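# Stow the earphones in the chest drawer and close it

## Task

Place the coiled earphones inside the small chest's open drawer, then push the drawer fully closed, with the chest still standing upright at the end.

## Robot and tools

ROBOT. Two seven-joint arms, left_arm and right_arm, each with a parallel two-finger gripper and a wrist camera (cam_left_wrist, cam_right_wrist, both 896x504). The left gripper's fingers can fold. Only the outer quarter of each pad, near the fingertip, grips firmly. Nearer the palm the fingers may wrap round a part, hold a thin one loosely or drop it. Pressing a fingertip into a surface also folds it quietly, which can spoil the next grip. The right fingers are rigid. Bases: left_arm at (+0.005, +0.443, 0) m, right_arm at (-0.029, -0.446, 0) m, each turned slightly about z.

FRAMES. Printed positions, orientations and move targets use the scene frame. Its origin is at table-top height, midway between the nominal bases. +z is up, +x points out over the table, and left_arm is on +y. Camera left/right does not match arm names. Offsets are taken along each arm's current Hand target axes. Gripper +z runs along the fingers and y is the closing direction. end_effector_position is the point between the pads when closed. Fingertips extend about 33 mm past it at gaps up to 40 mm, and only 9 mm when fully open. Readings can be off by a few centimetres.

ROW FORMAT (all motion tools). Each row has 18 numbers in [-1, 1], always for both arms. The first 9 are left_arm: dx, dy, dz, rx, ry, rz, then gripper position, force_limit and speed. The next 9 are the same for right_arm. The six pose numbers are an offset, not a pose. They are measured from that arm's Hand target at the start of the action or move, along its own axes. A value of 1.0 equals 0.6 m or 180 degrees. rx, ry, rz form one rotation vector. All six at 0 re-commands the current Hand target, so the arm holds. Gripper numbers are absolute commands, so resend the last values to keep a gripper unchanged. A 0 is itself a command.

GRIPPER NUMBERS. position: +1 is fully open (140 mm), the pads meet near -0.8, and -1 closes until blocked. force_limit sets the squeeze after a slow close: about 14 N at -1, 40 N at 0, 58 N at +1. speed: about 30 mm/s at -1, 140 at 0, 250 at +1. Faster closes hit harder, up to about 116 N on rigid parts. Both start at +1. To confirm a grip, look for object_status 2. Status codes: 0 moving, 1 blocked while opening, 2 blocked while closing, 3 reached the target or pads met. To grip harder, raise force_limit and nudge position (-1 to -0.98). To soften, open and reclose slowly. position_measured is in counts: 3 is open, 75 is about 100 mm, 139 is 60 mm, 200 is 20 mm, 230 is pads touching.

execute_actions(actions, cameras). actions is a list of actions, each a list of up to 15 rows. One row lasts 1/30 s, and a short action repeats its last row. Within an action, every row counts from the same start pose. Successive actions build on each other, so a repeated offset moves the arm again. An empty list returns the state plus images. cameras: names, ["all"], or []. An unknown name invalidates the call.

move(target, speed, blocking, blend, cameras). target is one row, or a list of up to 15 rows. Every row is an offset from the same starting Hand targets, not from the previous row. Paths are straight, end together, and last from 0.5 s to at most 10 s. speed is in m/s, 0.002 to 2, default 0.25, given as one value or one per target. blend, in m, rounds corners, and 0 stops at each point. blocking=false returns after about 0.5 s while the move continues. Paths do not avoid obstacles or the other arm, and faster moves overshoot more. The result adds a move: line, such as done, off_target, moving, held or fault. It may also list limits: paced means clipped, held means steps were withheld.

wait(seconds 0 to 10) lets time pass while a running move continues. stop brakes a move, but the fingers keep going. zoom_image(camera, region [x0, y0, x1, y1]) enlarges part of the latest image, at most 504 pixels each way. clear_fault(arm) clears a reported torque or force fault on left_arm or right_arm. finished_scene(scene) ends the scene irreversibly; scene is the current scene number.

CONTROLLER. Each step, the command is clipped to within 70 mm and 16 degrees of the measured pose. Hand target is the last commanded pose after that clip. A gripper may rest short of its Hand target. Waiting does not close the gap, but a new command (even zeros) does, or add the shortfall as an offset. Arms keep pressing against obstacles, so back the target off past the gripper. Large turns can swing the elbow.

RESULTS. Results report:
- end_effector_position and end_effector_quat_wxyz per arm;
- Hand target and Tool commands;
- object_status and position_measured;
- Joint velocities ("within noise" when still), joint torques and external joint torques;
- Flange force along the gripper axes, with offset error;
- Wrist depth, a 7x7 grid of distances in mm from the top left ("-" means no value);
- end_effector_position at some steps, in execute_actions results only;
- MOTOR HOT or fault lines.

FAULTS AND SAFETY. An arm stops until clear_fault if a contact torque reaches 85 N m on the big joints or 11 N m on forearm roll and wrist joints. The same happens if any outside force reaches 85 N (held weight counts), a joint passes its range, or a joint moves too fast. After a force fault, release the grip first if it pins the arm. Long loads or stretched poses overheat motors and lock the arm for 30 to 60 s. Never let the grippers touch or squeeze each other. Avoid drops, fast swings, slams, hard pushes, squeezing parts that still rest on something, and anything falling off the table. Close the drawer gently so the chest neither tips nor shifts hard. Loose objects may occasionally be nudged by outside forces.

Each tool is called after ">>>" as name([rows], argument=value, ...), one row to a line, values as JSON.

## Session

>>> execute_actions(actions=[])

Scene clock: 0.00 s.
left_arm: end_effector_position=(+0.5821, +0.3609, +0.2792) position_measured=3 object_status=3 end_effector_quat_wxyz=(+0.513, +0.843, +0.145, -0.065) | right_arm: end_effector_position=(+0.4645, -0.4015, +0.2702) position_measured=3 object_status=3 end_effector_quat_wxyz=(+0.377, +0.000, +0.799, +0.469)
Joint positions: left_arm=[0.235 0.256 0.073 -1.901 -1.028 1.604 -1.215] | right_arm=[-0.33 -0.287 -0.127 -2.721 1.509 1.937 0.064]
Joint velocities: within noise
Joint torques (N m): no reading
External joint torques (N m): no reading
Flange force (N): no reading
Wrist depth (mm): cam_left_wrist=[276 - - - - - - / - 336 345 365 412 1996 - / - 376 328 304 - - - / - 124 362 331 - 134 - / - 107 415 379 990 126 96 / - 456 637 539 - - 97 / - 598 642 3007 888 917 -] | cam_right_wrist=[- - - - 547 2931 2599 / - - - - 3820 3112 2682 / - - - 2740 4002 3601 - / - 127 - 4848 4943 136 - / - 110 3317 - 6303 128 98 / - 109 3037 2966 3501 3361 - / - - 2898 2626 - 2448 -]
Hand target: left_arm +0.5821, +0.3609, +0.2792; +0.513, +0.843, +0.145, -0.065 | right_arm +0.4645, -0.4015, +0.2702; +0.377, +0.000, +0.799, +0.469
Tool commands: left_gripper/position=+1.0 left_gripper/force_limit=+1.0 left_gripper/speed=+1.0 right_gripper/position=+1.0 right_gripper/force_limit=+1.0 right_gripper/speed=+1.0

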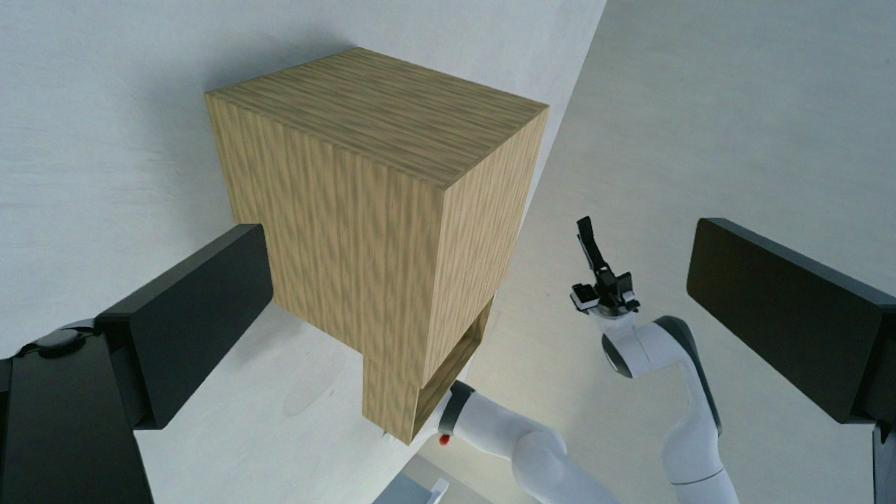

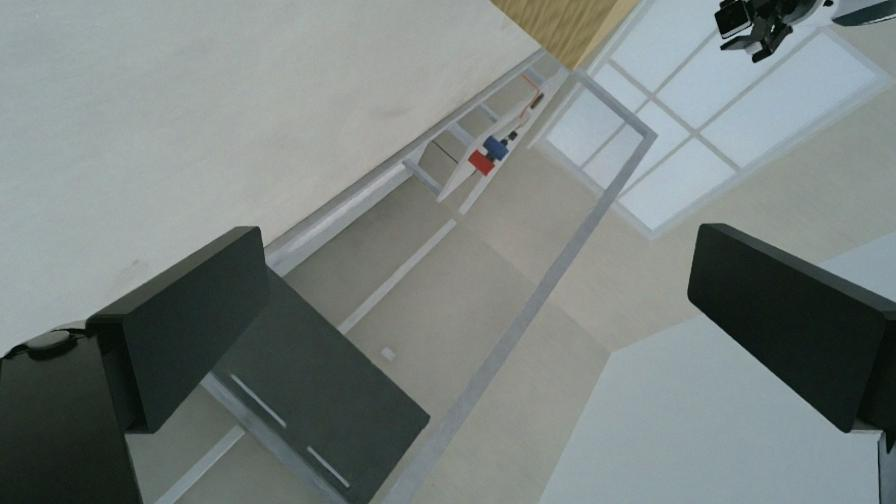

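>>> move(target=[-0.0617,0.3277,-0.339,0.1667,0,0,1,1,1,-0.192,0.188,-0.158,0.3205,0.2574,0,1,1,1], speed=0.3, cameras=["all"])

Scene clock: 60.53 s.
left_arm: end_effector_position=(+0.5995, +0.4483, +0.5499) position_measured=3 object_status=3 end_effector_quat_wxyz=(+0.299, +0.943, +0.138, -0.040) | right_arm: end_effector_position=(+0.4508, -0.4491, +0.4501) position_measured=3 object_status=3 end_effector_quat_wxyz=(+0.001, -0.003, +1.000, +0.001)
Joint positions: left_arm=[0.31 0.573 0.045 -0.504 -0.741 0.97 -1.877] | right_arm=[-0.85 -0.301 0.711 -1.71 0.197 1.484 1.393]
Joint velocities: left_arm=[0 -0.002 0 0 -0.001 0 -0.006] | right_arm=[0.002 0 0.002 0 0.001 -0.001 0.004]
Joint torques (N m): left_arm=[-0.02 -41.46 -0.42 18.84 -1.12 2 0.02] | right_arm=[-0.6 -10.98 -6.29 22.86 0.67 2.14 0.18]
External joint torques (N m): left_arm=[-0.11 2.23 0.03 0.61 0.31 -0.2 -0.03] | right_arm=[-0.6 0.73 0.11 0.16 -0.14 -0.3 0.18]
Flange force (N): left_arm=[0.0 0.0 0.0] | right_arm=[-4.4 -0.3 -2.6]
Wrist depth (mm): cam_left_wrist=[463 562 - - - - 1950 / - - - 576 911 - - / - 610 684 578 665 - - / - 135 709 635 1280 134 1890 / - 107 775 765 - 126 96 / - 99 - 1080 1150 - 97 / - 658 885 1183 1099 - -] | cam_right_wrist=[- - - - - - - / - - 586 - - - - / 1432 - - - - - 527 / 1616 127 - 599 - 133 536 / - 102 - 667 - 128 102 / - 96 - - - - - / - - 811 - - - -]
Hand target: left_arm +0.6003, +0.4496, +0.5498; +0.278, +0.947, +0.123, -0.100 | right_arm +0.4500, -0.4500, +0.4502; +0.000, +0.000, +1.000, +0.000
Off the commanded pose: left_arm 0.002 m, 8 deg | right_arm 0.001 m, 0 deg.
elbow stopped short (left arm): the move would have taken joint 4 (elbow) straighter than the controller allows.
move: off_target (left_arm)

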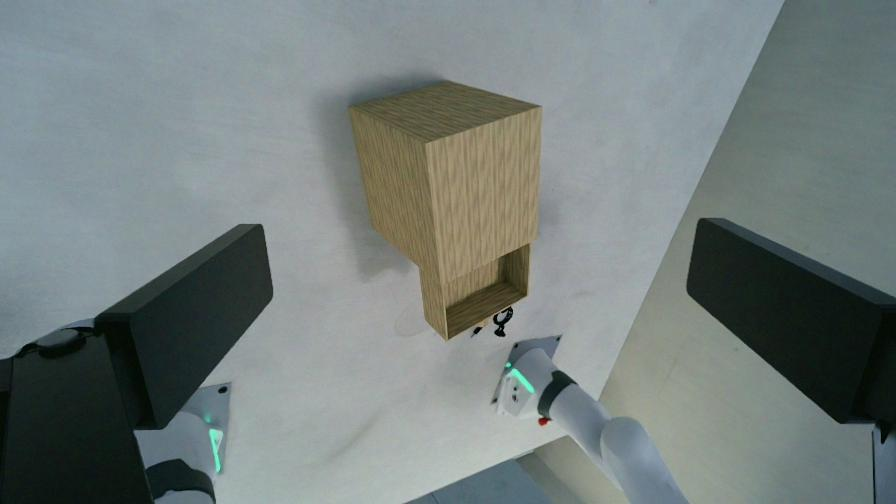

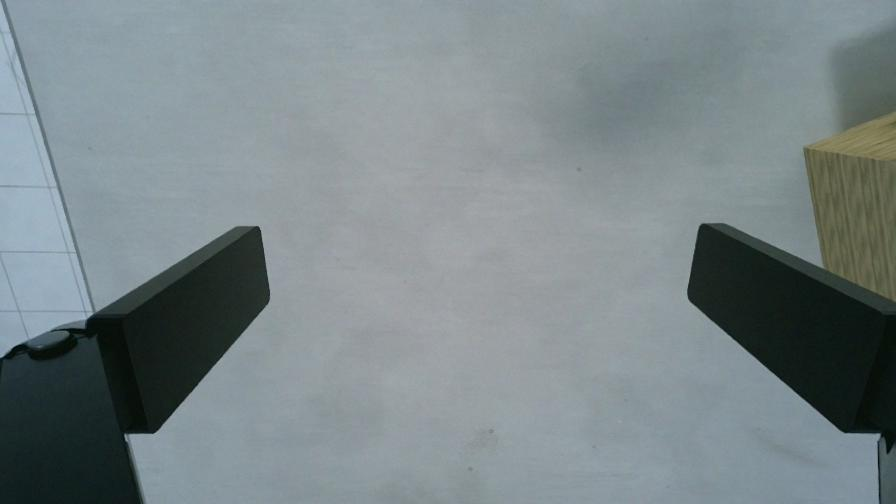

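>>> zoom_image(camera="cam_left_wrist", region=[400, 220, 600, 360])

Scaled by 2.520 from the camera's 896x504 image, which has a finer 1280x720 frame.

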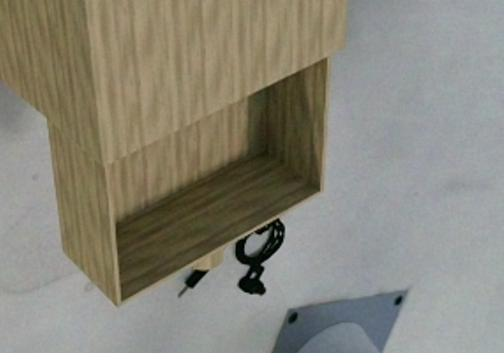

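>>> move([
  [-0.4007,0.1913,0.3427,0.195,0.0164,0.2412,1,1,1,-0.0833,-0.5,0,0,0,0.1667,1,1,1],
  [-0.746,0.5003,0.982,0.1987,-0.0934,0.5626,1,1,1,-0.0833,-0.5,0,0,0,0.1667,1,1,1],
], speed=0.3, blend=0.05, cameras=["all"])

>>> zoom_image(camera="cam_left_wrist", region=[270, 0, 700, 300])

Scene clock: 186.60 s.
left_arm: end_effector_position=(+0.1893, -0.1995, +0.3301) position_measured=3 object_status=3 end_effector_quat_wxyz=(+0.002, +0.709, -0.705, +0.000) | right_arm: end_effector_position=(+0.5008, -0.7495, +0.4506) position_measured=3 object_status=3 end_effector_quat_wxyz=(+0.002, +0.257, +0.966, +0.001)
Joint positions: left_arm=[-0.823 0.439 -0.676 -1.281 0.267 1.632 -1.439] | right_arm=[-0.952 0.291 0.602 -1.135 -0.165 1.383 1.661]
Joint velocities: left_arm=[0.001 0 0.001 0.001 0.002 -0.003 0.005] | right_arm=[within noise]
Joint torques (N m): left_arm=[-1.07 -39.05 -6.76 24.54 1.35 2.4 0.27] | right_arm=[0.46 -34.15 4.45 22.13 0.7 2.13 0.12]
External joint torques (N m): left_arm=[-1.13 2.36 0.63 0.89 0.48 -0.27 0.27] | right_arm=[0.46 0.88 -0.13 0.21 -0.11 -0.3 0.12]
Flange force (N): left_arm=[20.6 -4.7 -6.0] | right_arm=[-8.2 0.8 -4.9]
Wrist depth (mm): cam_left_wrist=[406 414 - 414 - - - / 427 415 - - - 447 - / 454 457 - 461 456 - - / - 124 - - - 134 114 / - 115 - 516 - 126 97 / - 313 - - 560 - 97 / - 397 366 582 587 598 -] | cam_right_wrist=[1385 1370 - - - - - / 1474 1501 - - - 603 - / 1556 1537 618 - - - 597 / 1715 139 1596 - - 136 - / - 110 1775 - 708 127 102 / - 1801 1840 1867 - - - / - 1954 2033 1985 - 2066 -]
Hand target: left_arm +0.1899, -0.1990, +0.3295; +0.000, +0.707, -0.707, +0.000 | right_arm +0.4998, -0.7500, +0.4504; +0.000, +0.259, +0.966, +0.000
Off the commanded pose: left_arm 0.001 m, 0 deg | right_arm 0.001 m, 0 deg.
move: done

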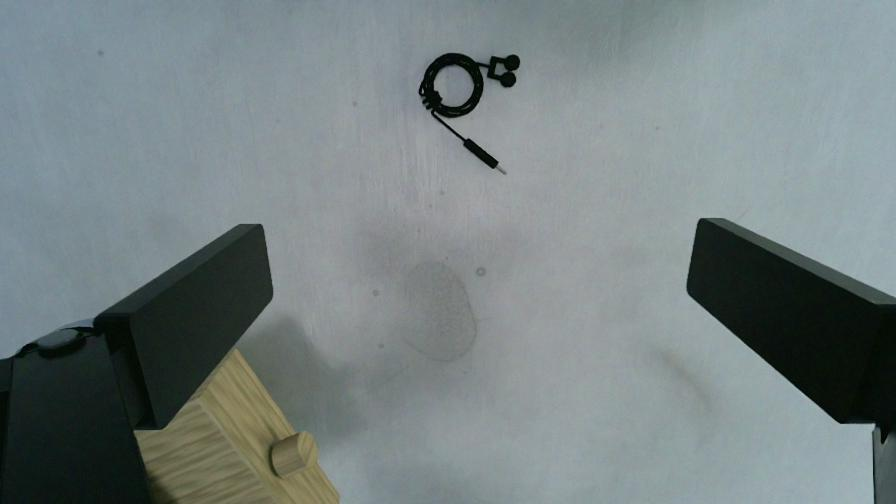

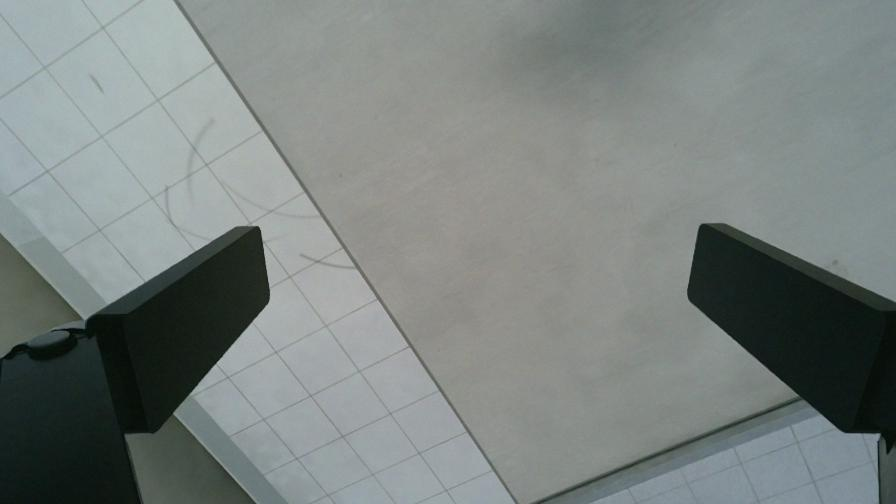

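Scaled by 1.172 from the camera's 896x504 image, which has a finer 1280x720 frame.

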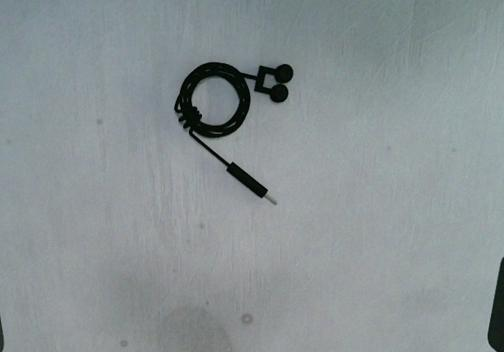

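>>> move(target=[0.125,-0.0445,0.3825,0,0,0.1667,-0.32,-1,0,0,0,0,0,0,0,1,1,1], speed=0.2, cameras=["cam_left_wrist"])

>>> zoom_image(camera="cam_left_wrist", region=[310, 60, 630, 380])

Scene clock: 225.47 s.
left_arm: end_effector_position=(+0.2152, -0.2740, +0.1003) position_measured=169 object_status=3 end_effector_quat_wxyz=(-0.001, -0.502, +0.865, +0.000) | right_arm: end_effector_position=(+0.5007, -0.7496, +0.4505) position_measured=3 object_status=3 end_effector_quat_wxyz=(+0.002, +0.257, +0.966, +0.001)
Joint positions: left_arm=[-0.874 0.878 -0.688 -1.23 0.546 1.925 -1.014] | right_arm=[-0.951 0.291 0.601 -1.135 -0.165 1.383 1.661]
Joint velocities: left_arm=[0 0 0.001 0 -0.001 0.001 0.005] | right_arm=[within noise]
Joint torques (N m): left_arm=[-0.04 -49.26 -12.79 22.32 1.15 2.54 0.37] | right_arm=[0.43 -34.23 4.41 22.14 0.72 2.12 0.14]
External joint torques (N m): left_arm=[-0.24 2.83 0.58 0.59 0.38 -0.1 0.37] | right_arm=[0.38 1.03 -0.23 0.1 -0.11 -0.32 0.14]
Flange force (N): left_arm=[11.6 -12.2 2.4] | right_arm=[-8.0 0.7 -4.5]
Wrist depth (mm): cam_left_wrist=[211 212 211 212 207 214 218 / 219 221 217 223 224 - - / - 232 232 233 236 238 239 / 243 244 245 - 127 250 249 / 253 - 91 260 127 91 264 / - - - 272 - - 70 / - - - - - - 67] | cam_right_wrist=[1401 1363 - - - - - / 1528 1457 - 574 - - 568 / 1537 1547 2101 - - - - / 1616 139 1727 - - 136 - / - 109 1751 - - 127 102 / - 1854 1840 1881 - - - / - 1881 2017 1970 - 1985 -]
Hand target: left_arm +0.2164, -0.2739, +0.1000; +0.000, -0.500, +0.866, +0.000 | right_arm +0.4998, -0.7500, +0.4504; +0.000, +0.259, +0.966, +0.000
Off the commanded pose: left_arm 0.001 m, 0 deg | right_arm 0.001 m, 0 deg.
move: done
Images, in order (width x height): cam_left_wrist 896x504.

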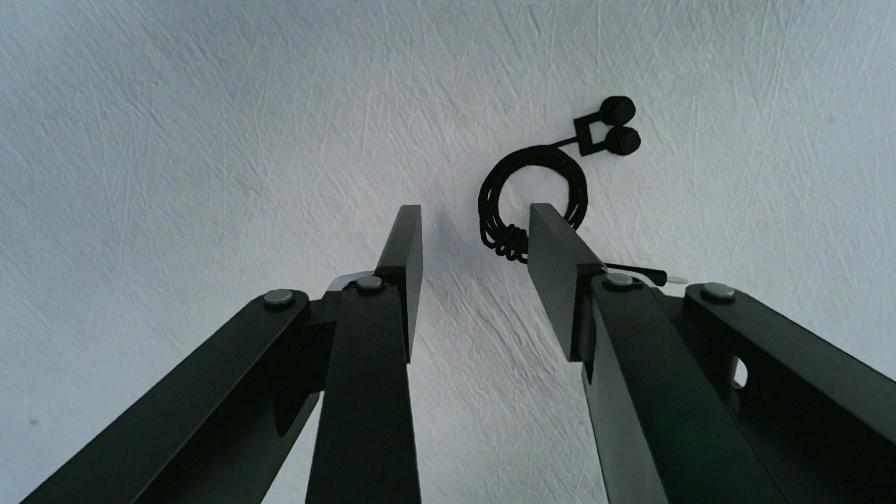

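Scaled by 1.575 from the camera's 896x504 image, which has a finer 1280x720 frame.

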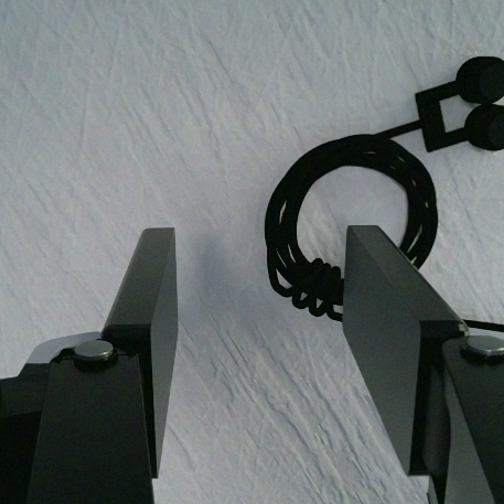

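>>> move(target=[0.015,0.0208,0.08,0,0,0,-0.32,-1,0,0,0,0,0,0,0,1,1,1], speed=0.1, cameras=["cam_left_wrist"])

>>> zoom_image(camera="cam_left_wrist", region=[310, 60, 630, 380])

Scene clock: 252.97 s.
left_arm: end_effector_position=(+0.2006, -0.2744, +0.0514) position_measured=169 object_status=3 end_effector_quat_wxyz=(-0.001, -0.498, +0.867, +0.002) | right_arm: end_effector_position=(+0.5007, -0.7496, +0.4505) position_measured=3 object_status=3 end_effector_quat_wxyz=(+0.001, +0.257, +0.966, +0.001)
Joint positions: left_arm=[-0.893 0.924 -0.663 -1.277 0.57 2.009 -1.039] | right_arm=[-0.951 0.291 0.601 -1.135 -0.165 1.383 1.661]
Joint velocities: left_arm=[-0.001 -0.001 0.001 0.001 0.001 0.003 -0.004] | right_arm=[within noise]
Joint torques (N m): left_arm=[-1.11 -50.86 -12.53 21.35 0.96 2.63 -0.11] | right_arm=[0.42 -34.25 4.44 22.16 0.7 2.13 0.13]
External joint torques (N m): left_arm=[-0.98 1.57 1.39 0.19 0.22 0 -0.11] | right_arm=[0.47 1.05 -0.13 0.06 -0.11 -0.32 0.13]
Flange force (N): left_arm=[8.1 -6.4 3.1] | right_arm=[-8.2 0.9 -4.5]
Wrist depth (mm): cam_left_wrist=[168 167 167 170 170 170 174 / 174 174 176 176 177 180 - / 183 183 185 185 183 188 190 / - 192 192 192 186 199 201 / 205 201 91 205 114 92 212 / - - - 221 - - 70 / - - - 235 - - 67] | cam_right_wrist=[1424 1492 - - 532 - 567 / 1528 1466 - - - - - / 1576 1537 - - - - - / 1659 139 1626 - - 135 - / - 109 1692 - - 127 102 / - 1801 1827 1739 - - - / - 1910 1954 1954 - 2050 -]
Hand target: left_arm +0.2011, -0.2754, +0.0520; +0.000, -0.500, +0.866, +0.000 | right_arm +0.4998, -0.7500, +0.4504; +0.000, +0.259, +0.966, +0.000
Off the commanded pose: left_arm 0.001 m, 0 deg | right_arm 0.001 m, 0 deg.
move: done
Images, in order (width x height): cam_left_wrist 896x504.

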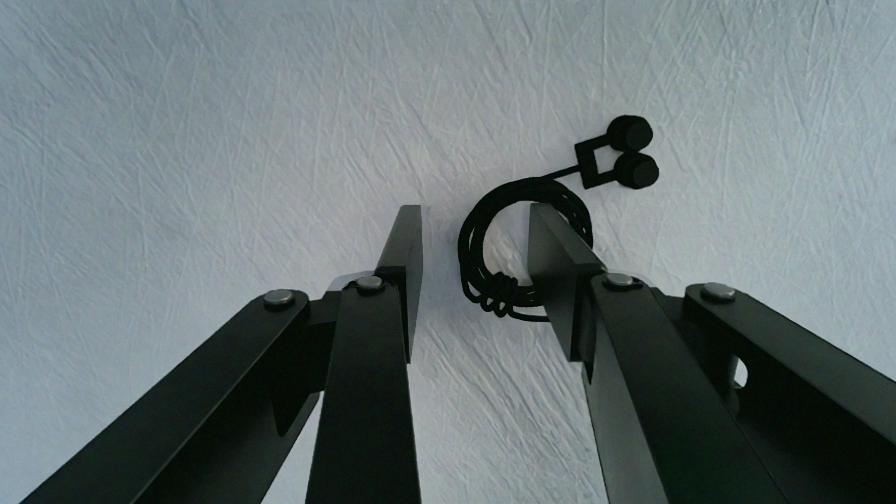

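Scaled by 1.575 from the camera's 896x504 image, which has a finer 1280x720 frame.

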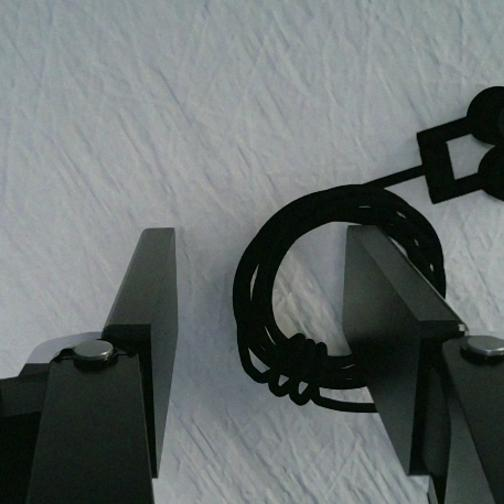

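>>> move(target=[-0.0083,-0.001,0.0395,0,0,0,-0.32,-1,-0.5,0,0,0,0,0,0,1,1,1], speed=0.04, cameras=["cam_left_wrist"])

>>> zoom_image(camera="cam_left_wrist", region=[310, 60, 630, 380])

Scene clock: 296.80 s.
left_arm: end_effector_position=(+0.2030, -0.2713, +0.0308) position_measured=169 object_status=3 end_effector_quat_wxyz=(+0.000, -0.498, +0.867, +0.002) | right_arm: end_effector_position=(+0.5007, -0.7496, +0.4505) position_measured=3 object_status=3 end_effector_quat_wxyz=(+0.001, +0.257, +0.966, +0.001)
Joint positions: left_arm=[-0.891 0.939 -0.646 -1.302 0.578 2.051 -1.044] | right_arm=[-0.951 0.291 0.601 -1.135 -0.165 1.383 1.661]
Joint velocities: left_arm=[0.002 -0.001 0 -0.001 -0.001 0.006 -0.002] | right_arm=[within noise]
Joint torques (N m): left_arm=[-0.53 -48.93 -11.89 20.32 1.11 3.33 -0.04] | right_arm=[0.44 -34.26 4.42 22.17 0.7 2.12 0.14]
External joint torques (N m): left_arm=[-0.54 3.87 2.05 -0.86 0.37 0.68 -0.04] | right_arm=[0.5 0.98 -0.14 0.11 -0.11 -0.32 0.14]
Flange force (N): left_arm=[6.1 -5.3 8.1] | right_arm=[-8.2 0.9 -4.7]
Wrist depth (mm): cam_left_wrist=[148 149 151 151 151 152 154 / 155 155 156 157 158 157 160 / 162 165 163 165 163 168 170 / 173 173 173 171 152 176 176 / 179 - 91 167 127 92 189 / - - - 196 - - 70 / - - - - - - 67] | cam_right_wrist=[1416 1363 - - - - - / 1528 1483 - - - - - / 1537 1566 1751 - - - - / 1519 138 1576 - - 136 - / - 109 1739 683 - 128 102 / - 1814 1867 1739 - - - / - 1867 2017 2001 - 1985 -]
Hand target: left_arm +0.2041, -0.2714, +0.0283; +0.000, -0.500, +0.866, +0.000 | right_arm +0.4998, -0.7500, +0.4504; +0.000, +0.259, +0.966, +0.000
Off the commanded pose: left_arm 0.003 m, 0 deg | right_arm 0.001 m, 0 deg.
move: done
Images, in order (width x height): cam_left_wrist 896x504.

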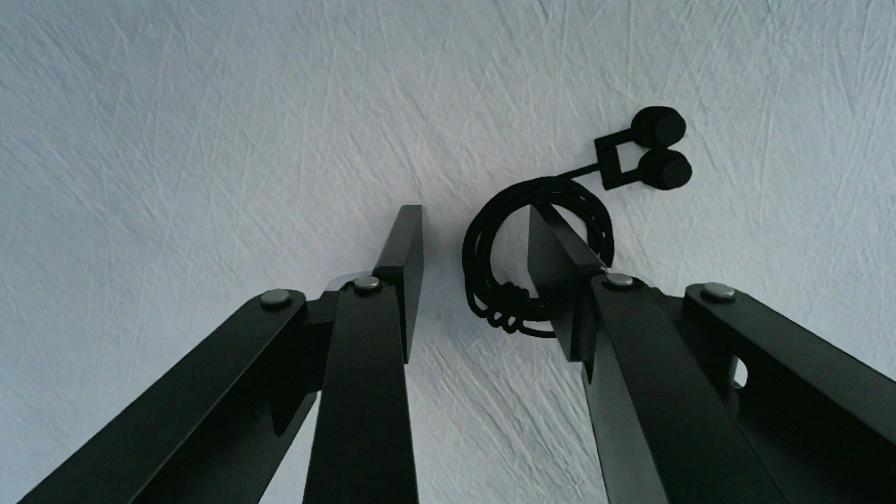

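Scaled by 1.575 from the camera's 896x504 image, which has a finer 1280x720 frame.

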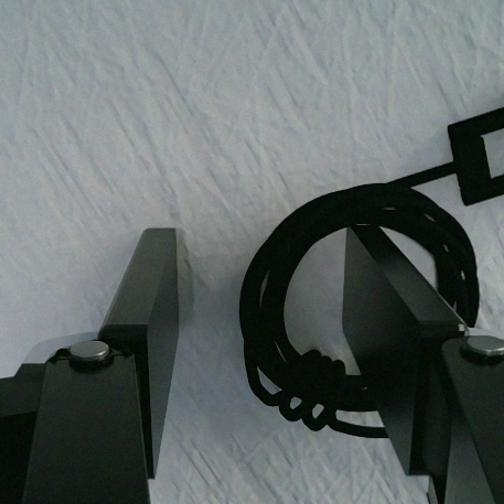

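>>> move([
  [-0.0067,0,-0.0128,0,0,0,-0.32,-1,-0.5,0,0,0,0,0,0,1,1,1],
  [-0.0067,0,0,0,0,0,-0.32,-1,-0.5,0,0,0,0,0,0,1,1,1],
], speed=[0.04,0.02], cameras=["cam_left_wrist"])

>>> zoom_image(camera="cam_left_wrist", region=[310, 60, 630, 380])

Scene clock: 313.77 s.
left_arm: end_effector_position=(+0.2064, -0.2679, +0.0308) position_measured=169 object_status=3 end_effector_quat_wxyz=(+0.000, -0.499, +0.866, +0.001) | right_arm: end_effector_position=(+0.5007, -0.7496, +0.4505) position_measured=3 object_status=3 end_effector_quat_wxyz=(+0.001, +0.257, +0.966, +0.001)
Joint positions: left_arm=[-0.879 0.929 -0.647 -1.321 0.578 2.061 -1.044] | right_arm=[-0.951 0.291 0.601 -1.135 -0.165 1.383 1.661]
Joint torques (N m): left_arm=[-1.17 -48.37 -12.34 20.73 1.03 3.1 -0.01] | right_arm=[0.38 -34.22 4.42 22.16 0.69 2.12 0.13]
External joint torques (N m): left_arm=[-1.14 3.75 1.57 -0.27 0.31 0.47 -0.01] | right_arm=[0.61 0.84 0.01 0.15 -0.09 -0.32 0.13]
Flange force (N): left_arm=[10.2 -8.4 7.4] | right_arm=[-8.0 1.1 -4.8]
Wrist depth (mm): cam_left_wrist=[149 149 148 149 150 152 153 / 155 161 156 157 159 159 160 / 163 164 164 - 163 167 - / 172 172 172 - 153 177 178 / 186 179 90 184 127 92 186 / - - - 195 - - 70 / - - - 211 - - 67] | cam_right_wrist=[1432 1501 - - - - - / 1474 1466 - - - 581 - / 1566 1528 613 - - 585 607 / 1586 138 1659 - - 135 118 / - 102 1739 - - 128 102 / - 1814 1910 2001 - - - / - 1924 2001 2017 - 2017 -]
Hand target: left_arm +0.2061, -0.2679, +0.0283; +0.000, -0.500, +0.866, +0.000 | right_arm +0.4998, -0.7500, +0.4504; +0.000, +0.259, +0.966, +0.000
Off the commanded pose: left_arm 0.003 m, 0 deg | right_arm 0.001 m, 0 deg.
move: done
Images, in order (width x height): cam_left_wrist 896x504.

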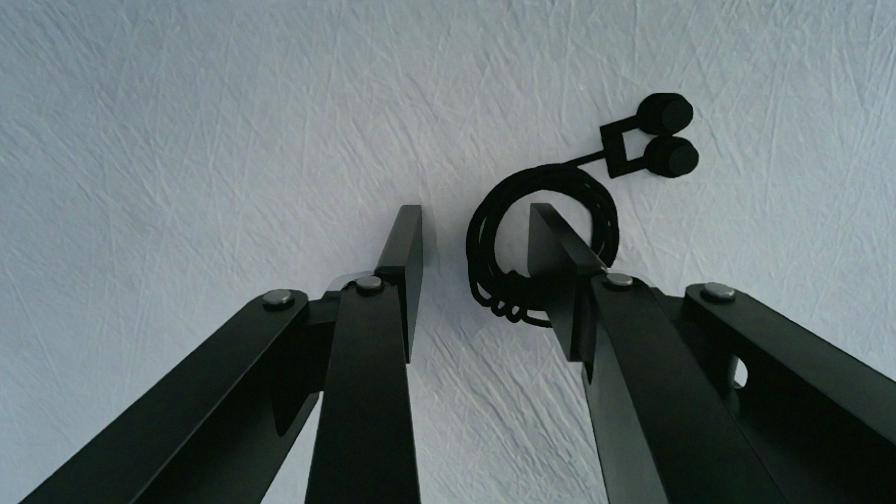

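Scaled by 1.575 from the camera's 896x504 image, which has a finer 1280x720 frame.

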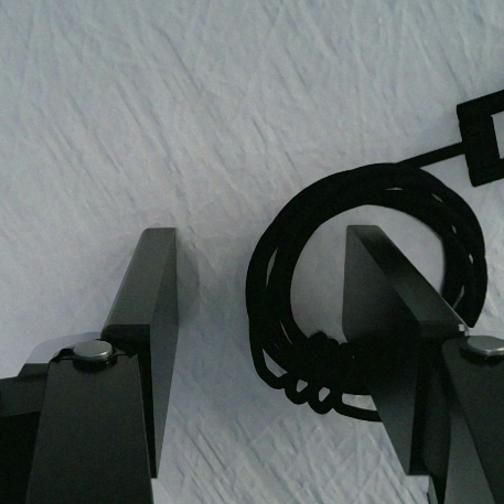

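>>> move([
  [0.004,0,-0.006,0,0,0,-0.32,-1,-0.5,0,0,0,0,0,0,1,1,1],
  [0.004,0,-0.006,0,0,0,-1,-1,-1,0,0,0,0,0,0,1,1,1],
], speed=0.03, cameras=["cam_left_wrist"])

>>> zoom_image(camera="cam_left_wrist", region=[310, 60, 630, 380])

Scene clock: 345.23 s.
left_arm: end_effector_position=(+0.2049, -0.2707, +0.0329) position_measured=223 object_status=0 end_effector_quat_wxyz=(-0.001, -0.499, +0.867, -0.001) | right_arm: end_effector_position=(+0.5007, -0.7496, +0.4505) position_measured=3 object_status=3 end_effector_quat_wxyz=(+0.001, +0.257, +0.966, +0.001)
Joint positions: left_arm=[-0.885 0.93 -0.647 -1.313 0.578 2.058 -1.044] | right_arm=[-0.951 0.291 0.601 -1.135 -0.165 1.383 1.661]
Joint torques (N m): left_arm=[-1.06 -49.55 -12.76 21.66 0.81 2.35 0.02] | right_arm=[0.41 -34.22 4.44 22.16 0.7 2.13 0.11]
External joint torques (N m): left_arm=[-0.99 2.8 1.17 0.57 0.08 -0.31 0.02] | right_arm=[0.38 0.96 -0.18 0.15 -0.12 -0.31 0.11]
Flange force (N): left_arm=[12.8 -11.4 4.4] | right_arm=[-8.0 0.7 -4.7]
Wrist depth (mm): cam_left_wrist=[150 - 151 152 150 - 154 / 158 158 159 160 161 163 162 / 166 166 167 166 168 170 171 / 174 175 174 141 176 179 180 / 180 183 81 90 89 185 190 / - - 72 - - - 201 / - - - - - 68 -] | cam_right_wrist=[1385 1416 - - - - - / 1466 1501 - - - 560 - / 1566 1528 1775 - - - - / 1596 138 1715 - - 135 - / - 109 1763 683 - 128 102 / - 1775 1840 1775 - - - / - 1648 2017 1985 722 1924 -]
Hand target: left_arm +0.2049, -0.2700, +0.0319; +0.000, -0.500, +0.866, +0.000 | right_arm +0.4998, -0.7500, +0.4504; +0.000, +0.259, +0.966, +0.000
Off the commanded pose: left_arm 0.001 m, 0 deg | right_arm 0.001 m, 0 deg.
move: done
Images, in order (width x height): cam_left_wrist 896x504.

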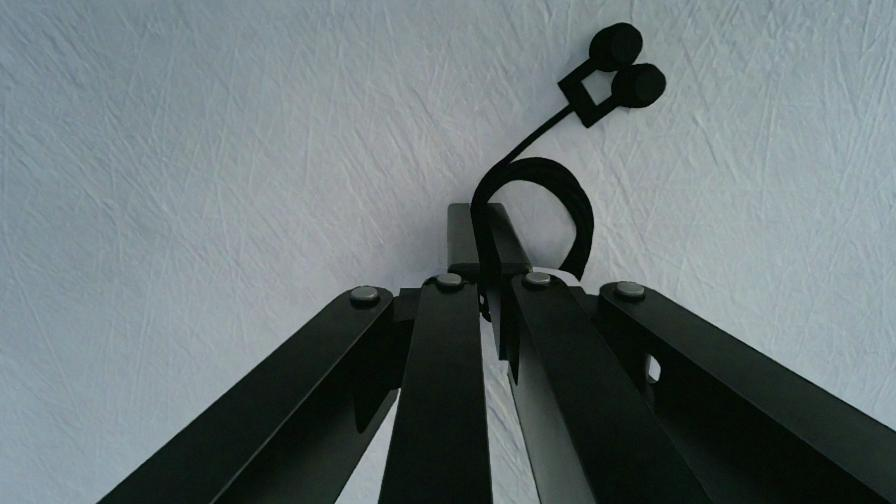

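Scaled by 1.575 from the camera's 896x504 image, which has a finer 1280x720 frame.

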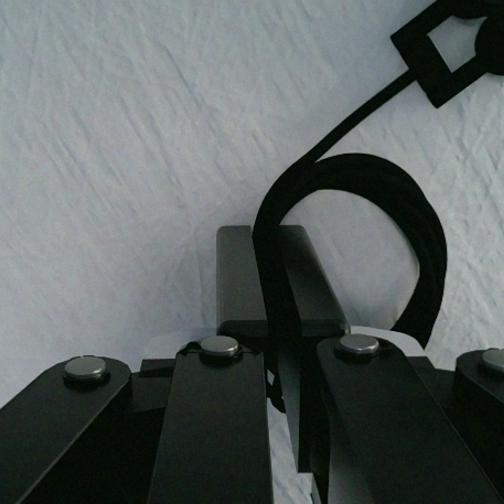

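>>> move([
  [0,0,-0.1333,0,0,0,-1,-1,-1,0,0,0,0,0,0,1,1,1],
  [-0.1925,-0.0333,-0.5634,0,0,0.0833,-1,-1,-1,0,0,0,0,0,0,1,1,1],
  [-0.6028,-0.0275,-0.5634,0,0,0.1944,-1,-1,-1,0,0,0,0,0,0,1,1,1],
], speed=[0.06,0.2,0.2], blend=[0.03,0.05,0], cameras=["cam_left_wrist"])

Scene clock: 384.87 s.
left_arm: end_effector_position=(+0.4010, +0.0354, +0.3702) position_measured=223 object_status=2 end_effector_quat_wxyz=(+0.000, -0.219, +0.976, +0.001) | right_arm: end_effector_position=(+0.5007, -0.7496, +0.4505) position_measured=3 object_status=3 end_effector_quat_wxyz=(+0.001, +0.257, +0.966, +0.001)
Joint positions: left_arm=[0.294 0.064 -1.163 -1.648 0.06 1.671 0.287] | right_arm=[-0.951 0.291 0.601 -1.135 -0.165 1.383 1.661]
Joint velocities: left_arm=[0.001 0 -0.002 0 0.001 0.001 0.006] | right_arm=[within noise]
Joint torques (N m): left_arm=[0 -15.68 -1.88 24.42 0.43 2.66 0.38] | right_arm=[0.42 -34.28 4.41 22.16 0.7 2.12 0.14]
External joint torques (N m): left_arm=[-0.02 0.36 -0.04 -0.05 -0.31 0.12 0.38] | right_arm=[0.53 0.92 -0.11 0.1 -0.11 -0.32 0.14]
Flange force (N): left_arm=[0.0 0.0 0.0] | right_arm=[-7.9 0.9 -4.6]
Wrist depth (mm): cam_left_wrist=[- 456 - 449 454 - - / - 462 - 344 316 - - / 495 507 - 356 353 - - / 522 - - 132 310 509 501 / 571 - 81 90 89 89 531 / - - 72 - - - 587 / - - - - - 68 -] | cam_right_wrist=[1393 1393 - - - - - / 1466 1457 - - - - 569 / 1566 1566 1306 - - - - / 1616 138 1626 - - 134 - / - 109 1763 - - 127 102 / - 1788 1801 1763 - - - / - 1910 1985 1854 - 1939 -]
Hand target: left_arm +0.4005, +0.0346, +0.3700; +0.000, -0.216, +0.976, +0.000 | right_arm +0.4998, -0.7500, +0.4504; +0.000, +0.259, +0.966, +0.000
Off the commanded pose: left_arm 0.001 m, 0 deg | right_arm 0.001 m, 0 deg.
move: done
Images, in order (width x height): cam_left_wrist 896x504.

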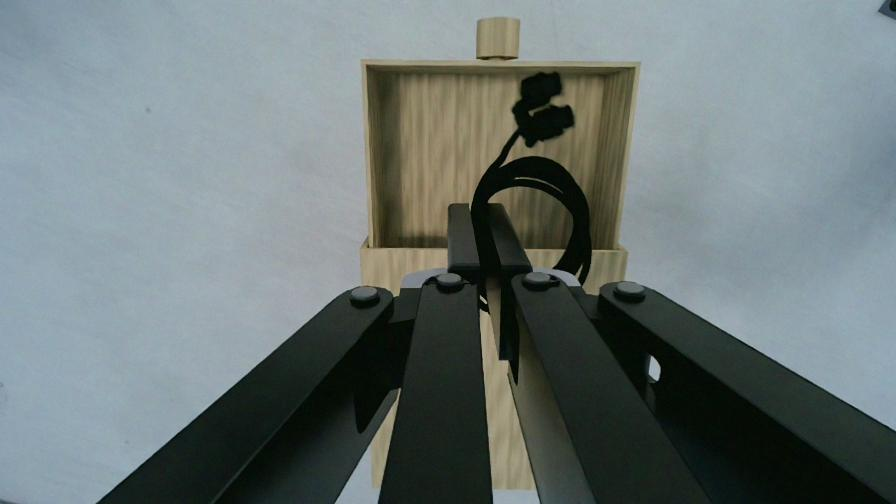

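>>> zoom_image(camera="cam_left_wrist", region=[350, 40, 670, 360])

Scaled by 1.575 from the camera's 896x504 image, which has a finer 1280x720 frame.

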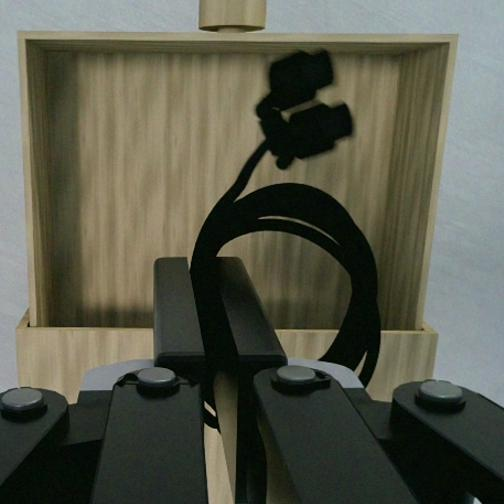

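>>> move([
  [0.0393,0.0007,0.05,0,0,0.25,-1,-1,-1,0,0,0,0,0,0,1,1,1],
  [0.0393,0.0007,0.2717,0,0,0.25,-1,-1,-1,0,0,0,0,0,0,1,1,1],
], speed=[0.25,0.1], blend=0.01, cameras=["cam_left_wrist"])

Scene clock: 410.63 s.
left_arm: end_effector_position=(+0.3775, +0.0260, +0.2064) position_measured=223 object_status=2 end_effector_quat_wxyz=(-0.002, +0.177, +0.984, +0.001) | right_arm: end_effector_position=(+0.5007, -0.7496, +0.4505) position_measured=3 object_status=3 end_effector_quat_wxyz=(+0.001, +0.257, +0.966, +0.001)
Joint positions: left_arm=[0.324 0.147 -1.237 -2.038 0.158 2.077 0.971] | right_arm=[-0.951 0.291 0.601 -1.135 -0.165 1.383 1.661]
Joint velocities: left_arm=[0.001 -0.001 0 0 0 0.001 -0.006] | right_arm=[within noise]
Joint torques (N m): left_arm=[-1.05 -14.13 -3.51 24.92 1.1 2.6 -0.09] | right_arm=[0.44 -34.29 4.44 22.19 0.71 2.11 0.11]
External joint torques (N m): left_arm=[-0.98 1.49 1 0.96 0.44 0.12 -0.09] | right_arm=[0.34 0.86 -0.23 0.2 -0.12 -0.33 0.11]
Flange force (N): left_arm=[0.0 0.0 0.0] | right_arm=[-7.8 0.6 -4.8]
Wrist depth (mm): cam_left_wrist=[- - 310 142 179 159 126 / - - 326 189 189 186 154 / 347 347 339 199 196 196 161 / - - 208 141 205 204 139 / - - 87 90 89 145 143 / - - 72 - - - 150 / - - - - - 68 -] | cam_right_wrist=[1401 1370 - - - - - / 1474 1501 - - - - - / 1596 1537 1739 - - - - / 1606 1616 1659 - - 136 - / - 102 1739 683 - 128 102 / - 1840 1910 1814 - 733 - / - 1788 1910 1954 - 2084 -]
Hand target: left_arm +0.3789, +0.0251, +0.2070; +0.000, +0.174, +0.985, +0.000 | right_arm +0.4998, -0.7500, +0.4504; +0.000, +0.259, +0.966, +0.000
Off the commanded pose: left_arm 0.002 m, 0 deg | right_arm 0.001 m, 0 deg.
move: done
Images, in order (width x height): cam_left_wrist 896x504.

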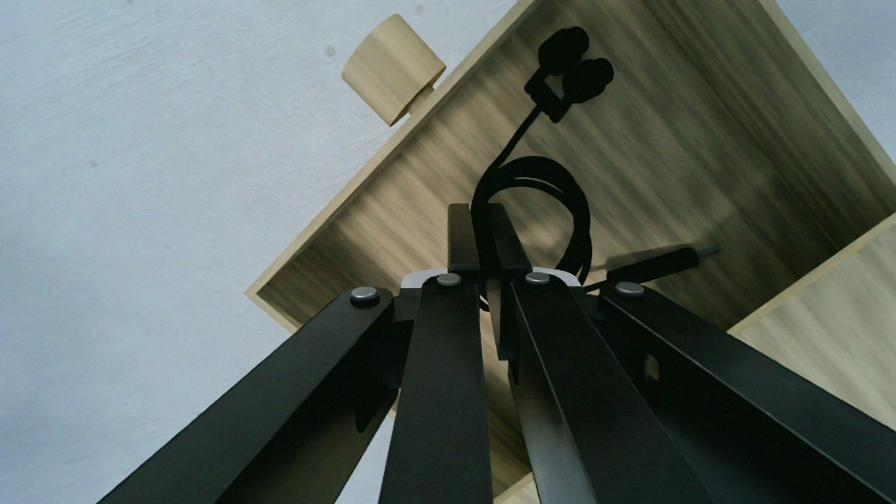

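>>> move([
  [0,0,0.02,0,0,0,-1,-1,-1,0,0,0,0,0,0,1,1,1],
  [0,0,0.02,0,0,0,-0.56,-1,-1,0,0,0,0,0,0,1,1,1],
], speed=0.05, cameras=["cam_left_wrist"])

Scene clock: 427.70 s.
left_arm: end_effector_position=(+0.3787, +0.0251, +0.1957) position_measured=200 object_status=0 end_effector_quat_wxyz=(-0.001, +0.176, +0.984, +0.000) | right_arm: end_effector_position=(+0.5007, -0.7496, +0.4505) position_measured=3 object_status=3 end_effector_quat_wxyz=(+0.001, +0.257, +0.966, +0.001)
Joint positions: left_arm=[0.298 0.171 -1.213 -2.05 0.185 2.102 0.951] | right_arm=[-0.951 0.291 0.601 -1.135 -0.165 1.383 1.661]
Joint torques (N m): left_arm=[-1.67 -15.87 -3.59 23.97 0.84 2.6 -0.12] | right_arm=[0.39 -34.24 4.41 22.18 0.7 2.12 0.13]
External joint torques (N m): left_arm=[-1.68 1.09 1.51 0.19 0.18 0.11 -0.12] | right_arm=[0.24 0.96 -0.29 0.21 -0.13 -0.33 0.13]
Flange force (N): left_arm=[0.0 0.0 0.0] | right_arm=[-8.1 0.5 -4.8]
Wrist depth (mm): cam_left_wrist=[- - 304 132 169 160 126 / - 319 - 179 178 176 134 / 337 339 326 187 183 185 164 / - - 197 168 191 193 189 / 375 - 87 112 89 93 133 / - - 74 218 - - 136 / - - - 182 - - -] | cam_right_wrist=[1401 1483 - - - - - / 1441 1449 - - 558 - - / 1556 1528 1432 - - - - / 1556 139 1596 - - 135 - / - 109 1751 - - 127 102 / - 1751 1854 1801 - - - / - 1788 1985 1924 - 1985 -]
Hand target: left_arm +0.3789, +0.0251, +0.1950; +0.000, +0.174, +0.985, +0.000 | right_arm +0.4998, -0.7500, +0.4504; +0.000, +0.259, +0.966, +0.000
Off the commanded pose: left_arm 0.001 m, 0 deg | right_arm 0.001 m, 0 deg.
move: done
Images, in order (width x height): cam_left_wrist 896x504.

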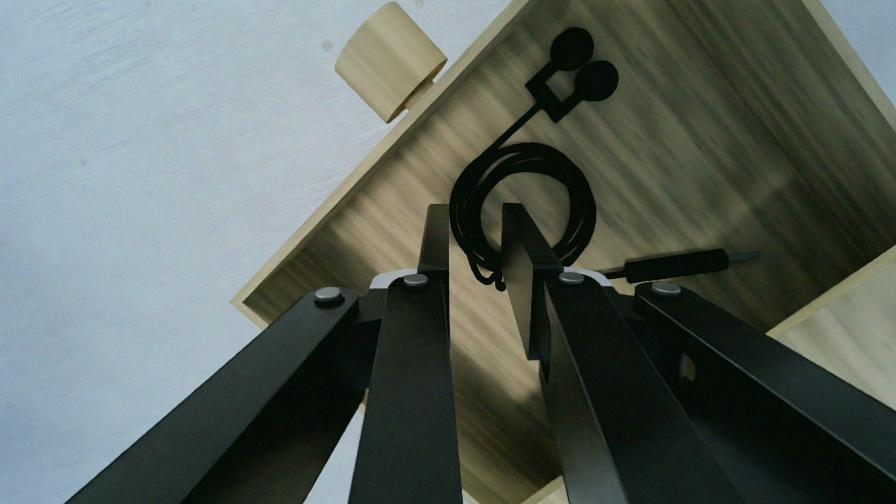

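>>> move([
  [0,0,-0.175,0,0,0,-0.56,-1,-1,0,0,0,0,0,0,1,1,1],
  [0.1672,-0.1125,-0.175,0,0,-0.25,-1,-1,0,0,0,0,0,0,0,1,1,1],
  [0.1672,-0.1125,0,0,0,-0.25,-1,-1,0,0,0,0,0,0,0,1,1,1],
], speed=[0.1,0.25,0.15], blend=[0.01,0,0], cameras=["cam_left_wrist"])

Scene clock: 460.70 s.
left_arm: end_effector_position=(+0.2612, -0.0035, +0.1956) position_measured=233 object_status=3 end_effector_quat_wxyz=(+0.000, -0.218, +0.976, +0.001) | right_arm: end_effector_position=(+0.5007, -0.7496, +0.4505) position_measured=3 object_status=3 end_effector_quat_wxyz=(+0.001, +0.257, +0.966, +0.001)
Joint positions: left_arm=[0.442 -0.55 -1.39 -2.181 -0.597 1.993 0.52] | right_arm=[-0.951 0.291 0.601 -1.135 -0.165 1.383 1.661]
Joint velocities: left_arm=[-0.001 0.001 -0.002 0 0 0.003 0] | right_arm=[within noise]
Joint torques (N m): left_arm=[-0.13 8.57 15.18 20.87 0.74 2.62 0.33] | right_arm=[0.44 -34.27 4.45 22.14 0.71 2.12 0.14]
External joint torques (N m): left_arm=[-0.14 0.7 -0.66 0.3 0.06 0.1 0.33] | right_arm=[0.4 1.1 -0.19 0.04 -0.11 -0.33 0.14]
Flange force (N): left_arm=[-1.1 -3.9 1.5] | right_arm=[-8.1 0.8 -4.4]
Wrist depth (mm): cam_left_wrist=[- 300 293 - - 296 296 / 313 - 312 317 321 - 313 / 321 - 323 - 336 - 331 / - - - 117 327 - 349 / - - 80 90 89 - 368 / - - 71 - - - - / - - - - - 67 -] | cam_right_wrist=[1424 1385 - - - - - / 1483 1510 - - - - - / 1596 1556 1596 - - - - / 1596 139 1681 - - 136 - / - 110 1715 - - 128 102 / - 117 1867 2050 - - - / - 1681 1985 2033 - 2001 -]
Hand target: left_arm +0.2615, -0.0039, +0.1950; +0.000, -0.216, +0.976, +0.000 | right_arm +0.4998, -0.7500, +0.4504; +0.000, +0.259, +0.966, +0.000
Off the commanded pose: left_arm 0.001 m, 0 deg | right_arm 0.001 m, 0 deg.
move: done
Images, in order (width x height): cam_left_wrist 896x504.

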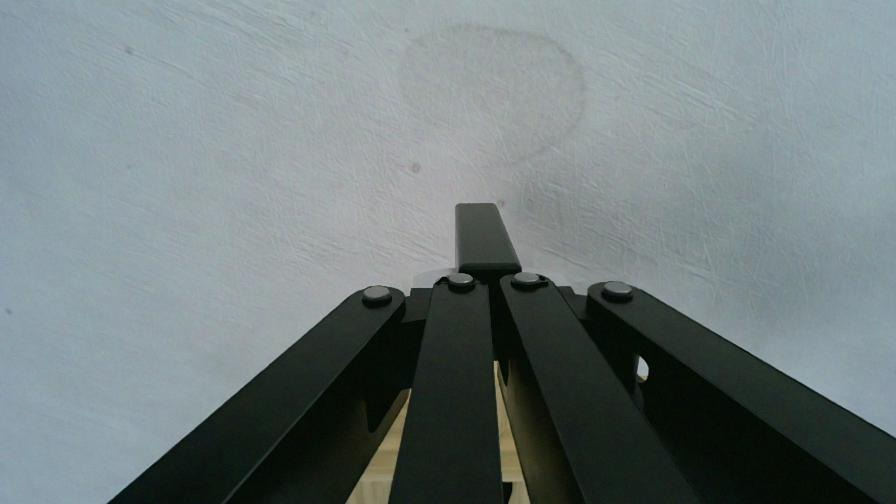

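>>> move([
  [-0.04,0,0,0,0,0,-1,-1,0,0,0,0,0,0,0,1,1,1],
  [-0.225,0,0,0,0,0,-1,-1,0,0,0,0,0,0,0,1,1,1],
], speed=[0.1,0.05], blend=0.005, cameras=["cam_left_wrist"])

Scene clock: 489.00 s.
left_arm: end_effector_position=(+0.3825, +0.0536, +0.1942) position_measured=233 object_status=3 end_effector_quat_wxyz=(-0.002, -0.220, +0.976, +0.001) | right_arm: end_effector_position=(+0.5007, -0.7496, +0.4505) position_measured=3 object_status=3 end_effector_quat_wxyz=(+0.001, +0.257, +0.966, +0.001)
Joint positions: left_arm=[0.833 -0.416 -1.557 -2.098 -0.471 2.04 0.666] | right_arm=[-0.951 0.291 0.601 -1.135 -0.165 1.383 1.661]
Joint velocities: left_arm=[0 0.001 -0.001 0 0.001 0.002 0.006] | right_arm=[within noise]
Joint torques (N m): left_arm=[0.06 10.45 12.2 22.77 1.08 2.66 0.35] | right_arm=[0.44 -34.27 4.41 22.18 0.7 2.13 0.15]
External joint torques (N m): left_arm=[0.09 0.58 -0.55 0.86 0.41 0.15 0.35] | right_arm=[0.32 0.95 -0.27 0.19 -0.13 -0.32 0.15]
Flange force (N): left_arm=[-3.4 -6.1 0.6] | right_arm=[-8.1 0.6 -4.8]
Wrist depth (mm): cam_left_wrist=[- - 296 - 299 296 295 / - 310 - 310 - 313 310 / 325 - 331 - - - 323 / - 340 340 141 334 - - / 361 368 - 90 89 - - / - - 71 - - - 373 / - - - - - 67 -] | cam_right_wrist=[1385 1483 - - - - - / 1466 1474 - - - - - / 1556 1510 1596 - - - - / 1616 138 1648 - - 136 - / - 110 1703 704 - 127 102 / - 1801 1788 1751 - - - / - 1681 1985 1954 840 1970 -]
Hand target: left_arm +0.3839, +0.0531, +0.1950; +0.000, -0.216, +0.976, +0.000 | right_arm +0.4998, -0.7500, +0.4504; +0.000, +0.259, +0.966, +0.000
Off the commanded pose: left_arm 0.002 m, 0 deg | right_arm 0.001 m, 0 deg.
move: done
Images, in order (width x height): cam_left_wrist 896x504.

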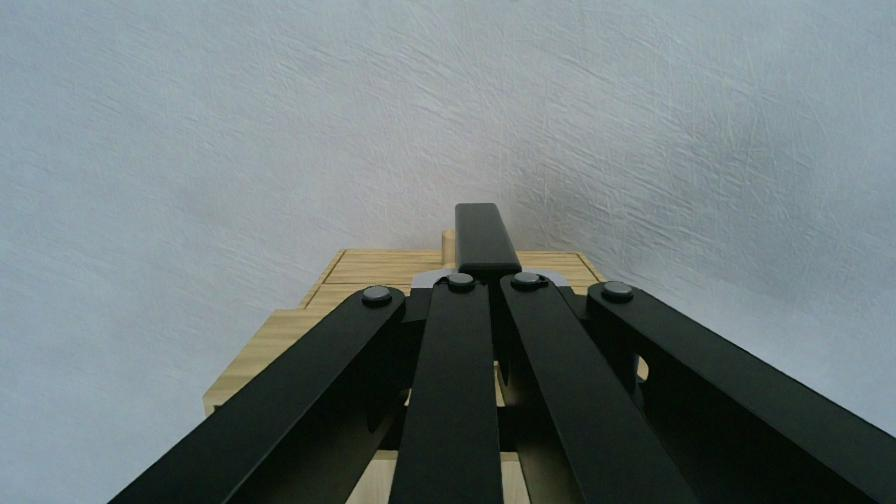

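>>> move(target=[-0.03,0,0,0,0,0,-1,-1,0,0,0,0,0,0,0,1,1,1], speed=0.04, cameras=["cam_left_wrist"])

Scene clock: 496.90 s.
left_arm: end_effector_position=(+0.3991, +0.0610, +0.1942) position_measured=233 object_status=3 end_effector_quat_wxyz=(-0.001, -0.220, +0.976, +0.001) | right_arm: end_effector_position=(+0.5007, -0.7496, +0.4505) position_measured=3 object_status=3 end_effector_quat_wxyz=(+0.001, +0.257, +0.966, +0.001)
Joint positions: left_arm=[0.908 -0.41 -1.601 -2.076 -0.464 2.04 0.689] | right_arm=[-0.951 0.291 0.601 -1.135 -0.165 1.383 1.661]
Joint velocities: left_arm=[0.002 -0.001 0 0 0.001 -0.001 0.007] | right_arm=[within noise]
Joint torques (N m): left_arm=[-0.02 11.67 12.38 22.87 1.08 2.49 0.45] | right_arm=[0.38 -34.23 4.4 22.16 0.7 2.12 0.17]
External joint torques (N m): left_arm=[-0.06 0.44 -0.34 0.95 0.41 -0.01 0.45] | right_arm=[0.31 0.88 -0.24 0.21 -0.12 -0.32 0.17]
Flange force (N): left_arm=[-2.5 -3.9 -0.8] | right_arm=[-7.9 0.6 -4.8]
Wrist depth (mm): cam_left_wrist=[- 289 296 - 297 - - / - - - 304 307 - 305 / 334 347 - - - 326 - / 346 - 280 141 260 346 - / 378 - 81 90 89 350 - / 388 - 72 - - - - / - - - - - 67 -] | cam_right_wrist=[1385 1519 - - - 543 547 / 1483 1457 - - - - - / 1556 1566 1416 - - - - / 1681 139 1659 - - 135 - / - 109 1659 - - 136 102 / - 1854 1867 1970 714 - - / - 1692 1954 1954 753 2017 -]
Hand target: left_arm +0.4002, +0.0607, +0.1950; +0.000, -0.216, +0.976, +0.000 | right_arm +0.4998, -0.7500, +0.4504; +0.000, +0.259, +0.966, +0.000
Off the commanded pose: left_arm 0.001 m, 0 deg | right_arm 0.001 m, 0 deg.
move: done
Images, in order (width x height): cam_left_wrist 896x504.

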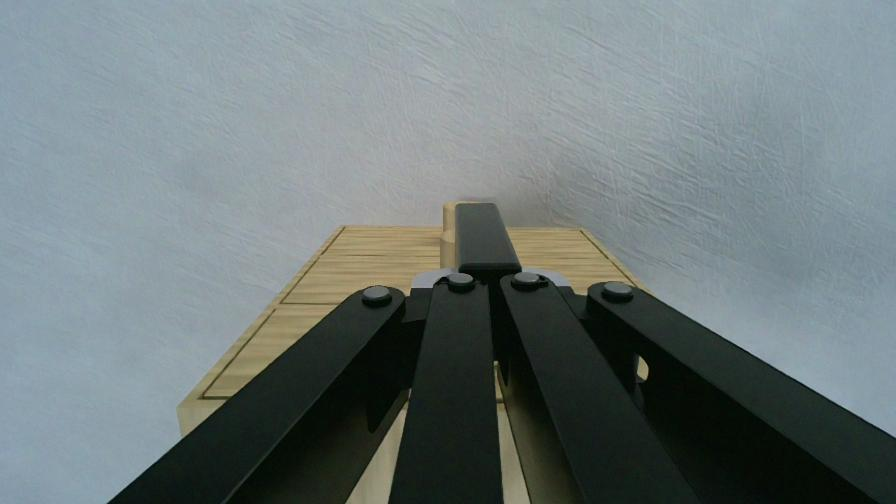

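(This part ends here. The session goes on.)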